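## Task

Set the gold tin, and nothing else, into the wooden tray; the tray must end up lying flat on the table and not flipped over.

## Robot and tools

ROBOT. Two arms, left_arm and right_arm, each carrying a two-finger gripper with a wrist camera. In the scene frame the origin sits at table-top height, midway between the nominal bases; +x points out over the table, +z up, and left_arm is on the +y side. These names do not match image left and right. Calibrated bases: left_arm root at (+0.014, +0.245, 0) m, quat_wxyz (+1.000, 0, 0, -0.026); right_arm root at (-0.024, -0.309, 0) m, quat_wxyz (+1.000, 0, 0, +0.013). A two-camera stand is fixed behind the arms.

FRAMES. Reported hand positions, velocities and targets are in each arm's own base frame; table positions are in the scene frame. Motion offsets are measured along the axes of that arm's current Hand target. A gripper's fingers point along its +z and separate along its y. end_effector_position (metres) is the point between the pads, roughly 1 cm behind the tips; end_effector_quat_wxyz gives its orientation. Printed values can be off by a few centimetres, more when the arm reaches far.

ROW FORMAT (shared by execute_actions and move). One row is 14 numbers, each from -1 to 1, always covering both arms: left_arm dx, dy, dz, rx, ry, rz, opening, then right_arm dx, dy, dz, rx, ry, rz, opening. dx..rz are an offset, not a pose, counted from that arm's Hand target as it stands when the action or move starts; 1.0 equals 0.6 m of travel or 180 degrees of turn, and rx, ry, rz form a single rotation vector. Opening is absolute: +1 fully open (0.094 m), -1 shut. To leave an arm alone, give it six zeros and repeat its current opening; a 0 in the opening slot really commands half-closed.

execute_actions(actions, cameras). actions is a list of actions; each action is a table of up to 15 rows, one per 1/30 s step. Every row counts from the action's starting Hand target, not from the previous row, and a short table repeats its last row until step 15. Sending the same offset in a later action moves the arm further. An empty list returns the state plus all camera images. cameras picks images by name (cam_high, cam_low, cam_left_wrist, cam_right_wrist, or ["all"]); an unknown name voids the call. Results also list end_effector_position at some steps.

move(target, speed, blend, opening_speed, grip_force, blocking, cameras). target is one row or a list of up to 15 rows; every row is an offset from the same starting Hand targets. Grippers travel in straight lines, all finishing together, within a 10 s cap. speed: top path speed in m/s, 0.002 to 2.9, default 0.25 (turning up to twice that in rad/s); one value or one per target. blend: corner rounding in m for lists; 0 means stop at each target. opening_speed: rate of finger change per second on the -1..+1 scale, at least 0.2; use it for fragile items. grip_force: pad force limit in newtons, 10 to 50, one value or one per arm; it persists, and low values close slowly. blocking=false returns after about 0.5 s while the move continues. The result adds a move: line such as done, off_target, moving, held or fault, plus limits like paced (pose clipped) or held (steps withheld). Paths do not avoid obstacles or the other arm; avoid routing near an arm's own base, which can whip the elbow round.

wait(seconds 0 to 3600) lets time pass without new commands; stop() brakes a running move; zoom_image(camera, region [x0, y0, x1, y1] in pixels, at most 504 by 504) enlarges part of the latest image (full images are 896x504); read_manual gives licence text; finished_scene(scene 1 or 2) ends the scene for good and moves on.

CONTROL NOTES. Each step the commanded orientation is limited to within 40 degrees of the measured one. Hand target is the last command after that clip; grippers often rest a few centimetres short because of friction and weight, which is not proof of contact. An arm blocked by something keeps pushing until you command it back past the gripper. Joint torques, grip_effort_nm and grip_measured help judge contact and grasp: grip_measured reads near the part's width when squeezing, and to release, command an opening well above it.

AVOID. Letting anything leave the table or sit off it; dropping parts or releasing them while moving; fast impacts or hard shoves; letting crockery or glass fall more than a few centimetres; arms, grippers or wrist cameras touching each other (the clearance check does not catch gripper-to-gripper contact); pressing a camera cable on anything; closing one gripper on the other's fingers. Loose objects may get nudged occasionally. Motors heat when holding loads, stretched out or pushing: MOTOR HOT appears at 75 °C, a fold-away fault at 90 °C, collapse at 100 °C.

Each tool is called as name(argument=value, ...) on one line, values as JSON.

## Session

execute_actions(actions=[])

zoom_image(camera="cam_high", region=[280, 100, 660, 340])

Scene clock: 0.00 s.
left_arm: end_effector_position=(+0.3237, +0.0325, +0.0686) grip_measured=+1.000 grip_effort_nm=n/a end_effector_quat_wxyz=(+0.420, -0.350, +0.837, +0.024) | right_arm: end_effector_position=(+0.3214, -0.0666, +0.0930) grip_measured=-0.986 grip_effort_nm=n/a end_effector_quat_wxyz=(+0.561, +0.284, +0.756, +0.183)
Joint positions: left_arm=[-0.143 1.261 0.458 0.007 -0.442 -0.753 0.094] | right_arm=[-0.382 1.265 0.11 0.829 -0.321 0.568 0.001]
Joint velocities: within noise
Joint torques (N m): no reading
Heat: left arm: 28 °C; right arm: 28 °C.
Hand target: left_arm +0.3216, +0.0344, +0.0688; +0.417, -0.351, +0.838, +0.031 | right_arm +0.3216, -0.0666, +0.0931; +0.560, +0.283, +0.757, +0.182
Tool commands: left_gripper/opening=+1.0 right_gripper/opening=-1.0

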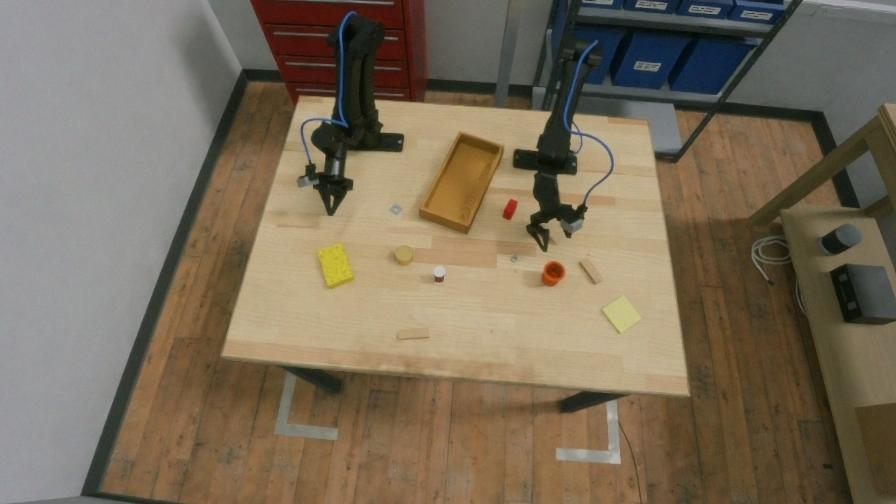

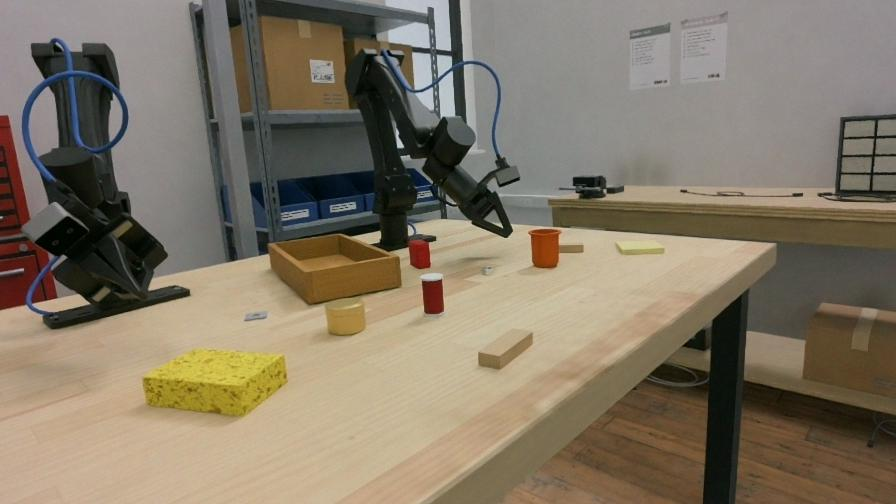

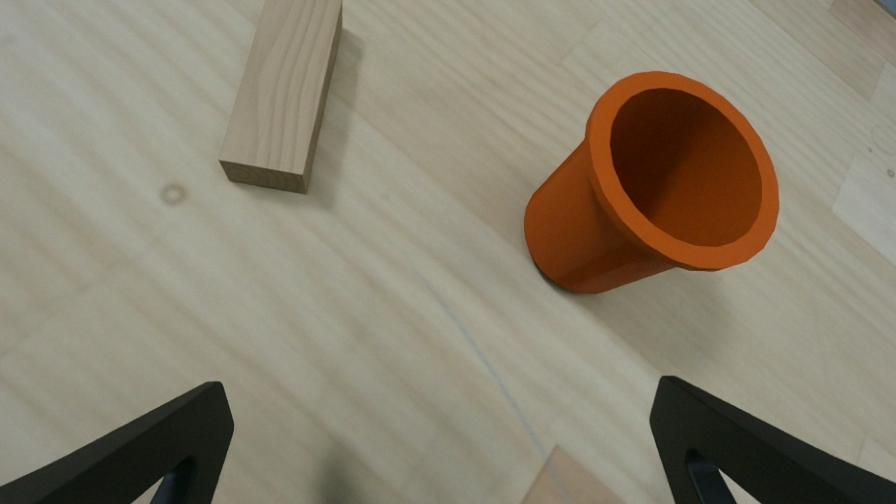

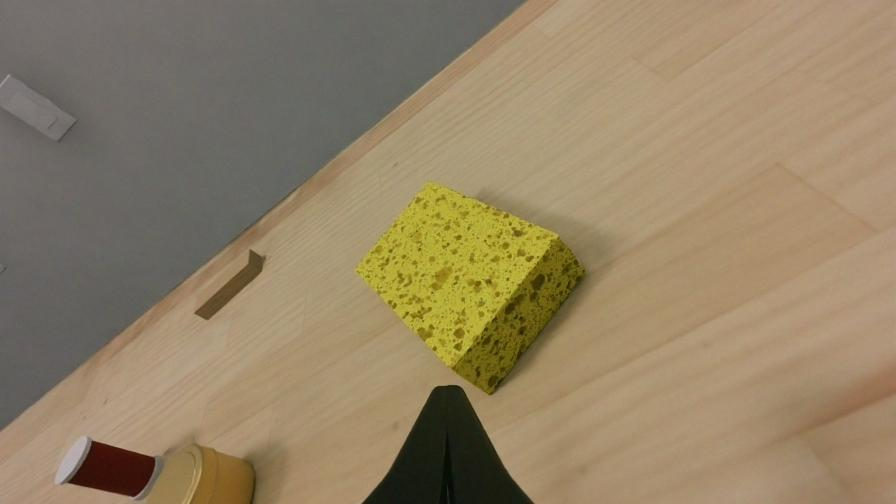

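Scaled by 1.326 from the camera's image (finer frame: 1280x720).

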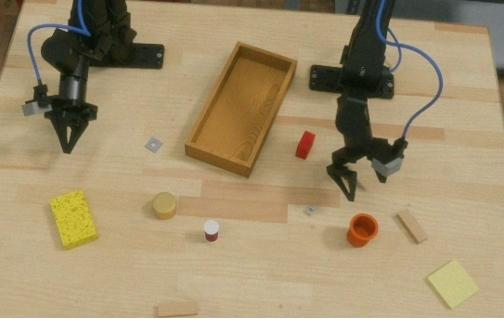

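move(target=[0,0,0,0,0,0,1,0.048,0.355,-0.012,0.065,0.412,-0.282,1], speed=0.4, grip_force=50, cameras=["cam_high","cam_right_wrist"])

Scene clock: 15.57 s.
left_arm: end_effector_position=(+0.3237, +0.0325, +0.0686) grip_measured=+1.000 grip_effort_nm=-0.03 end_effector_quat_wxyz=(+0.420, -0.350, +0.837, +0.024) | right_arm: end_effector_position=(+0.3535, +0.1157, +0.2055) grip_measured=+0.998 grip_effort_nm=0.10 end_effector_quat_wxyz=(+0.063, -0.150, +0.987, +0.013)
Joint positions: left_arm=[-0.143 1.261 0.458 0.007 -0.442 -0.753 0.094] | right_arm=[0.311 1.887 1.989 -1.543 -0.005 0.009 0.094]
Joint torques (N m): left_arm=[0.06 -3.26 6.54 1.69 -0.23 0] | right_arm=[0.25 -7.05 10.07 0.34 -0.01 -0.14]
Heat: left arm: 30 °C; right arm: 30 °C.
Hand target: left_arm +0.3216, +0.0344, +0.0688; +0.417, -0.351, +0.838, +0.031 | right_arm +0.3565, +0.1168, +0.1999; +0.000, -0.157, +0.988, +0.000
Off the commanded pose: left_arm 0.003 m, 1 deg | right_arm 0.006 m, 7 deg.
joint sent to its limit (right arm) — joint 4 (wrist pitch), lower limit. The joint targets are off in orientation, not in position.
move: off_target (right_arm)

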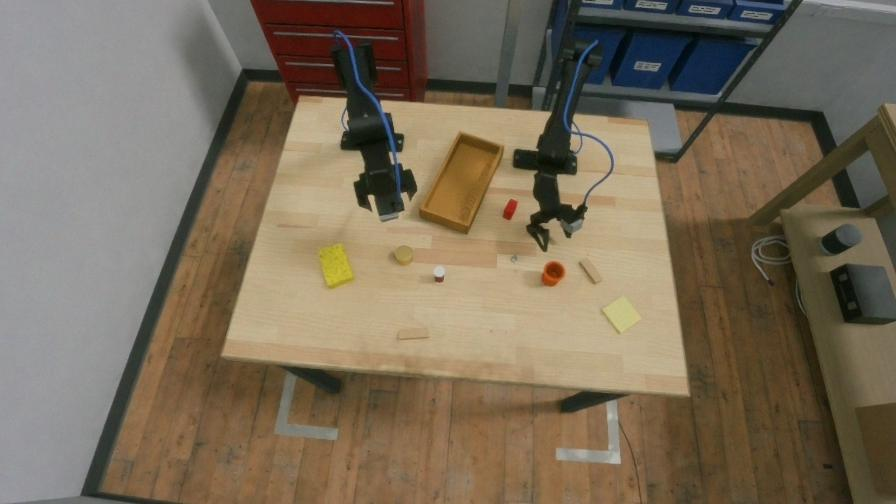

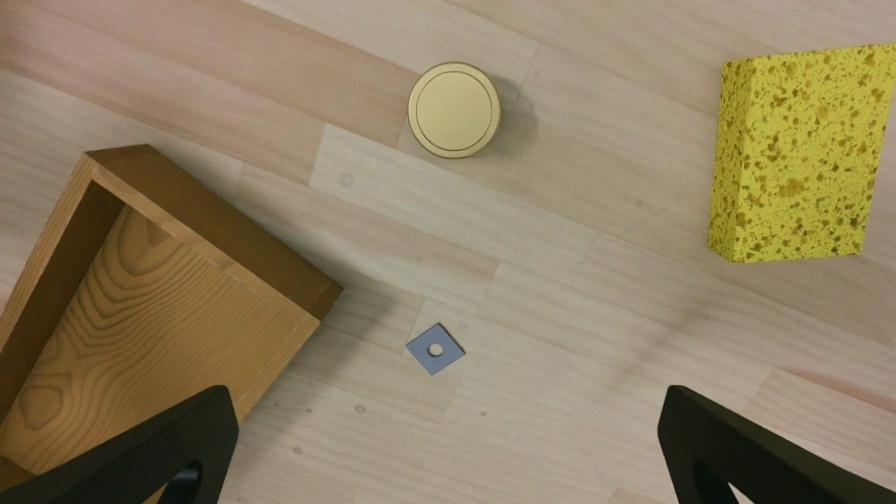

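move(target=[[0,0,0,0,0,0,1,-0.1,-0.005,0.1,0,0,0,1],[0,0,0,0,0,0,1,-0.1,-0.005,0.225,0,0,0,1]], blend=0.02, cameras=["cam_right_wrist"])

Scene clock: 22.33 s.
left_arm: end_effector_position=(+0.3237, +0.0325, +0.0686) grip_measured=+1.000 grip_effort_nm=-0.03 end_effector_quat_wxyz=(+0.420, -0.350, +0.837, +0.024) | right_arm: end_effector_position=(+0.4135, +0.1346, +0.0835) grip_measured=+0.998 grip_effort_nm=0.10 end_effector_quat_wxyz=(+0.015, -0.154, +0.988, +0.004)
Joint positions: left_arm=[-0.143 1.261 0.458 0.007 -0.442 -0.753 0.094] | right_arm=[0.311 2.199 1.965 -1.307 -0.003 0.003 0.094]
Joint torques (N m): left_arm=[-0.12 -3.18 6.39 1.67 -0.24 0.02] | right_arm=[-0.29 -10.36 6.45 0.48 0.02 -0.13]
Heat: left arm: 30 °C; right arm: 30 °C.
Hand target: left_arm +0.3216, +0.0344, +0.0688; +0.417, -0.351, +0.838, +0.031 | right_arm +0.4142, +0.1325, +0.0648; +0.000, -0.157, +0.988, +0.000
Off the commanded pose: left_arm 0.003 m, 1 deg | right_arm 0.019 m, 2 deg.
move: off_target (right_arm)

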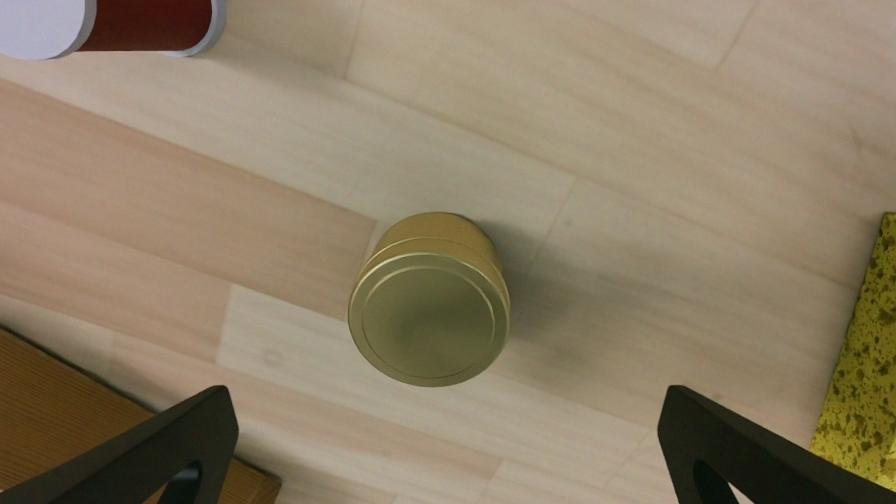

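move(target=[[0,0,0,0,0,0,1,-0.002,0.009,0.105,0,0,0,1],[0,0,0,0,0,0,1,-0.002,0.009,0.105,0,0,0,-0.15]], speed=0.12, grip_force=30, cameras=["cam_low","cam_right_wrist"])

Scene clock: 30.13 s.
left_arm: end_effector_position=(+0.3237, +0.0325, +0.0686) grip_measured=+1.000 grip_effort_nm=-0.03 end_effector_quat_wxyz=(+0.420, -0.350, +0.837, +0.024) | right_arm: end_effector_position=(+0.4167, +0.1368, +0.0234) grip_measured=+0.041 grip_effort_nm=-0.64 end_effector_quat_wxyz=(+0.017, -0.155, +0.988, +0.004)
Joint positions: left_arm=[-0.143 1.261 0.458 0.007 -0.442 -0.753 0.094] | right_arm=[0.314 2.237 1.788 -1.086 -0.003 0.003 0.049]
Joint torques (N m): left_arm=[-0.05 -3.32 6.49 1.67 -0.21 0.01] | right_arm=[0.54 -9.95 6.64 0.53 0.02 -0.02]
Heat: left arm: 31 °C; right arm: 30 °C.
Hand target: left_arm +0.3216, +0.0344, +0.0688; +0.417, -0.351, +0.838, +0.031 | right_arm +0.4137, +0.1379, +0.0018; +0.000, -0.157, +0.988, +0.000
Off the commanded pose: left_arm 0.003 m, 1 deg | right_arm 0.022 m, 2 deg.
grip_force (N): 30, 30
move: off_target (right_arm); target 2's new opening was sent with right_arm's hand 0.022 m and 2 deg from that target

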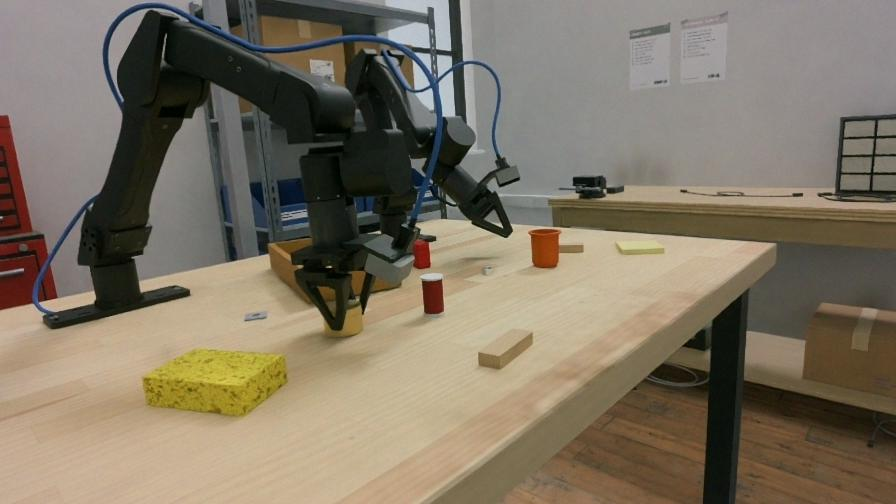

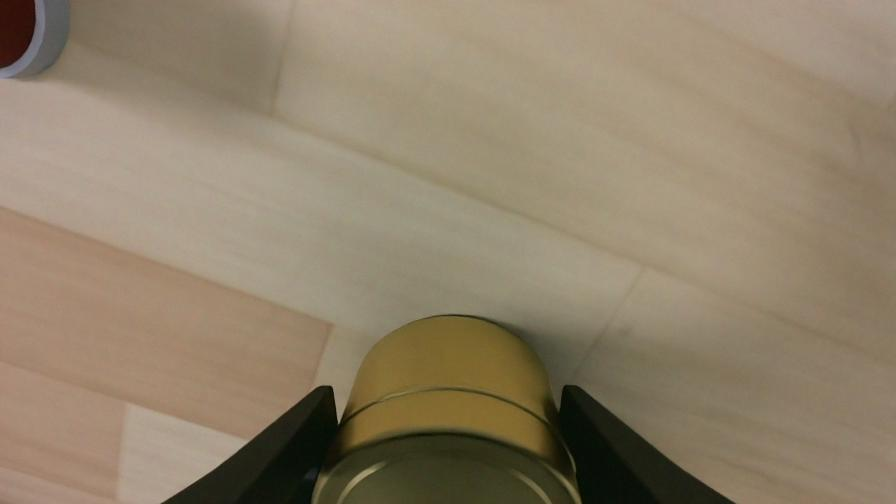

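move(target=[[0,0,0,0,0,0,1,0,0,-0.22,0,0,0,-0.15],[0,0,0,0,0,0,1,0.2915,0.374,-0.22,0,0,-0.226,-0.15]], blend=0.02, speed=0.25, cameras=["cam_high","cam_low","cam_right_wrist"])

Scene clock: 38.17 s.
left_arm: end_effector_position=(+0.3237, +0.0325, +0.0686) grip_measured=+1.000 grip_effort_nm=-0.04 end_effector_quat_wxyz=(+0.420, -0.350, +0.837, +0.024) | right_arm: end_effector_position=(+0.1764, +0.2971, +0.1242) grip_measured=+0.039 grip_effort_nm=-0.69 end_effector_quat_wxyz=(-0.020, -0.497, +0.868, -0.010)
Joint positions: left_arm=[-0.143 1.261 0.458 0.007 -0.442 -0.753 0.094] | right_arm=[1.031 1.898 1.682 -1.399 -0.002 -0.009 0.049]
Joint torques (N m): left_arm=[0.06 -3.33 6.5 1.68 -0.24 0.03] | right_arm=[-0.28 -13.55 6.3 0.35 -0.01 0.07]
Heat: left arm: 31 °C; right arm: 30 °C.
Hand target: left_arm +0.3216, +0.0344, +0.0688; +0.417, -0.351, +0.838, +0.031 | right_arm +0.1778, +0.2970, +0.1339; -0.001, -0.491, +0.871, +0.000
Off the commanded pose: left_arm 0.003 m, 1 deg | right_arm 0.010 m, 3 deg.
grip_force (N): 30, 30
move: off_target (right_arm)

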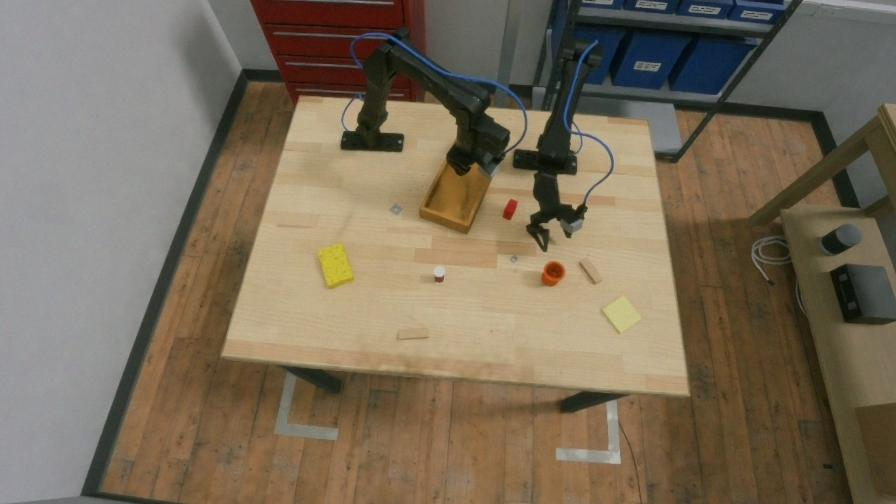

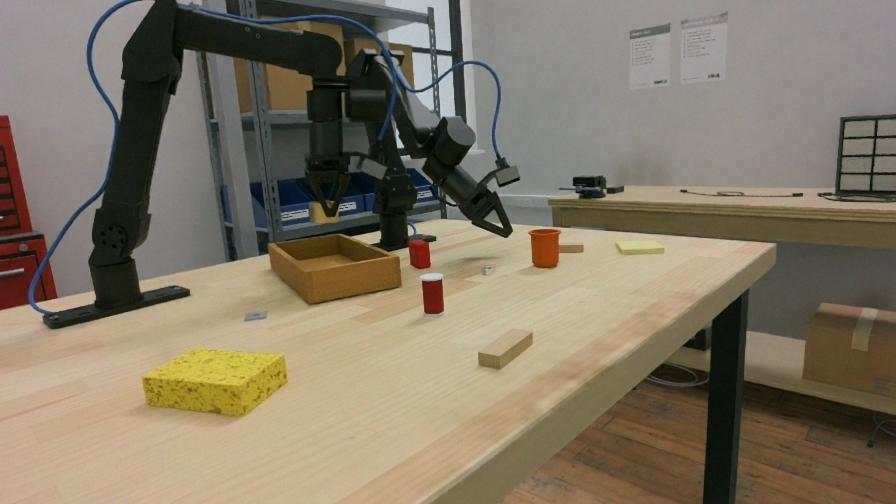

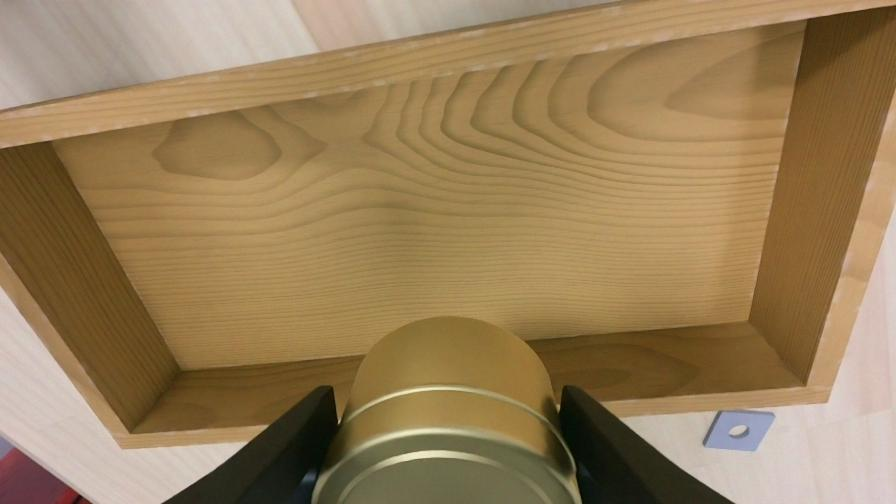

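move(target=[0,0,0,0,0,0,1,0.012,0,0.183,0,0,0,-0.15], speed=0.12, cameras=["cam_right_wrist"])

Scene clock: 44.53 s.
left_arm: end_effector_position=(+0.3237, +0.0325, +0.0686) grip_measured=+1.000 grip_effort_nm=-0.03 end_effector_quat_wxyz=(+0.420, -0.350, +0.837, +0.024) | right_arm: end_effector_position=(+0.1719, +0.2896, +0.0321) grip_measured=+0.039 grip_effort_nm=-0.69 end_effector_quat_wxyz=(-0.006, -0.497, +0.868, -0.002)
Joint positions: left_arm=[-0.143 1.261 0.458 0.007 -0.442 -0.753 0.094] | right_arm=[1.031 1.891 1.301 -0.992 -0.002 -0.008 0.049]
Joint torques (N m): left_arm=[0.13 -3.3 6.49 1.7 -0.22 0] | right_arm=[-0.24 -9.07 5.29 0.67 0 0.05]
Heat: left arm: 31 °C; right arm: 31 °C.
Hand target: left_arm +0.3216, +0.0344, +0.0688; +0.417, -0.351, +0.838, +0.031 | right_arm +0.1741, +0.2910, +0.0242; +0.000, -0.491, +0.871, +0.000
Off the commanded pose: left_arm 0.003 m, 1 deg | right_arm 0.008 m, 1 deg.
grip_force (N): 30, 30
move: done

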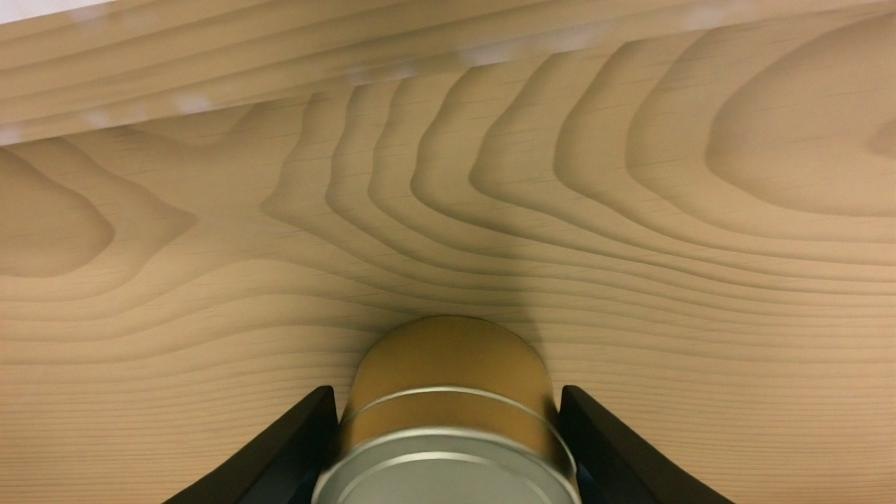

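move(target=[[0,0,0,0,0,0,1,0,0,0.009,0,0,0,-0.15],[0,0,0,0,0,0,1,0,0,0.009,0,0,0,0.7],[0,0,0,0,0,0,1,0,0,-0.2,0,0,0,0.7]], speed=[0.05,0.1,0.2], opening_speed=1.0, grip_force=50, cameras=["cam_right_wrist","cam_low"])

Scene clock: 50.57 s.
left_arm: end_effector_position=(+0.3237, +0.0325, +0.0686) grip_measured=+1.000 grip_effort_nm=-0.04 end_effector_quat_wxyz=(+0.420, -0.350, +0.837, +0.024) | right_arm: end_effector_position=(+0.1717, +0.2894, +0.1316) grip_measured=+0.698 grip_effort_nm=0.10 end_effector_quat_wxyz=(-0.013, -0.496, +0.868, -0.006)
Joint positions: left_arm=[-0.143 1.261 0.458 0.007 -0.442 -0.753 0.094] | right_arm=[1.031 1.846 1.643 -1.397 -0.002 -0.007 0.08]
Joint torques (N m): left_arm=[0.03 -3.44 6.52 1.74 -0.24 0.02] | right_arm=[-0.27 -10.95 10.37 0.05 -0.01 0.05]
Heat: left arm: 32 °C; right arm: 32 °C.
Hand target: left_arm +0.3216, +0.0344, +0.0688; +0.417, -0.351, +0.838, +0.031 | right_arm +0.1742, +0.2910, +0.1442; +0.000, -0.491, +0.871, +0.000
Off the commanded pose: left_arm 0.003 m, 1 deg | right_arm 0.013 m, 2 deg.
move: off_target (right_arm); target 2's new opening was sent with right_arm's hand 0.013 m and 1 deg from that target
Images, in order (width x height): cam_low 896x504, cam_right_wrist 896x504.

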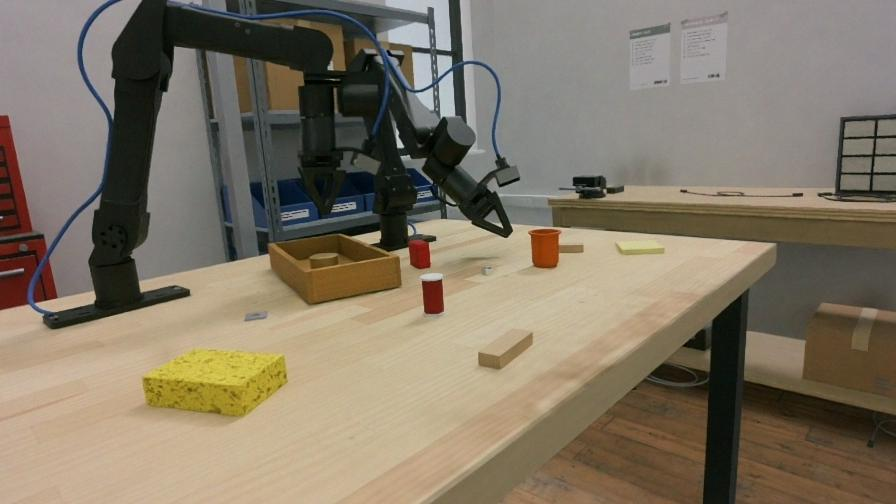

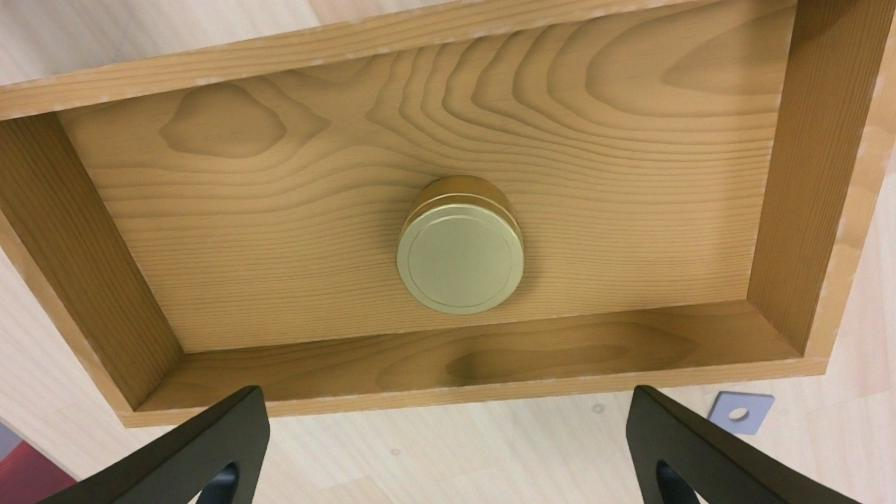

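finished_scene(scene=2)

The scene is finished: the task was done.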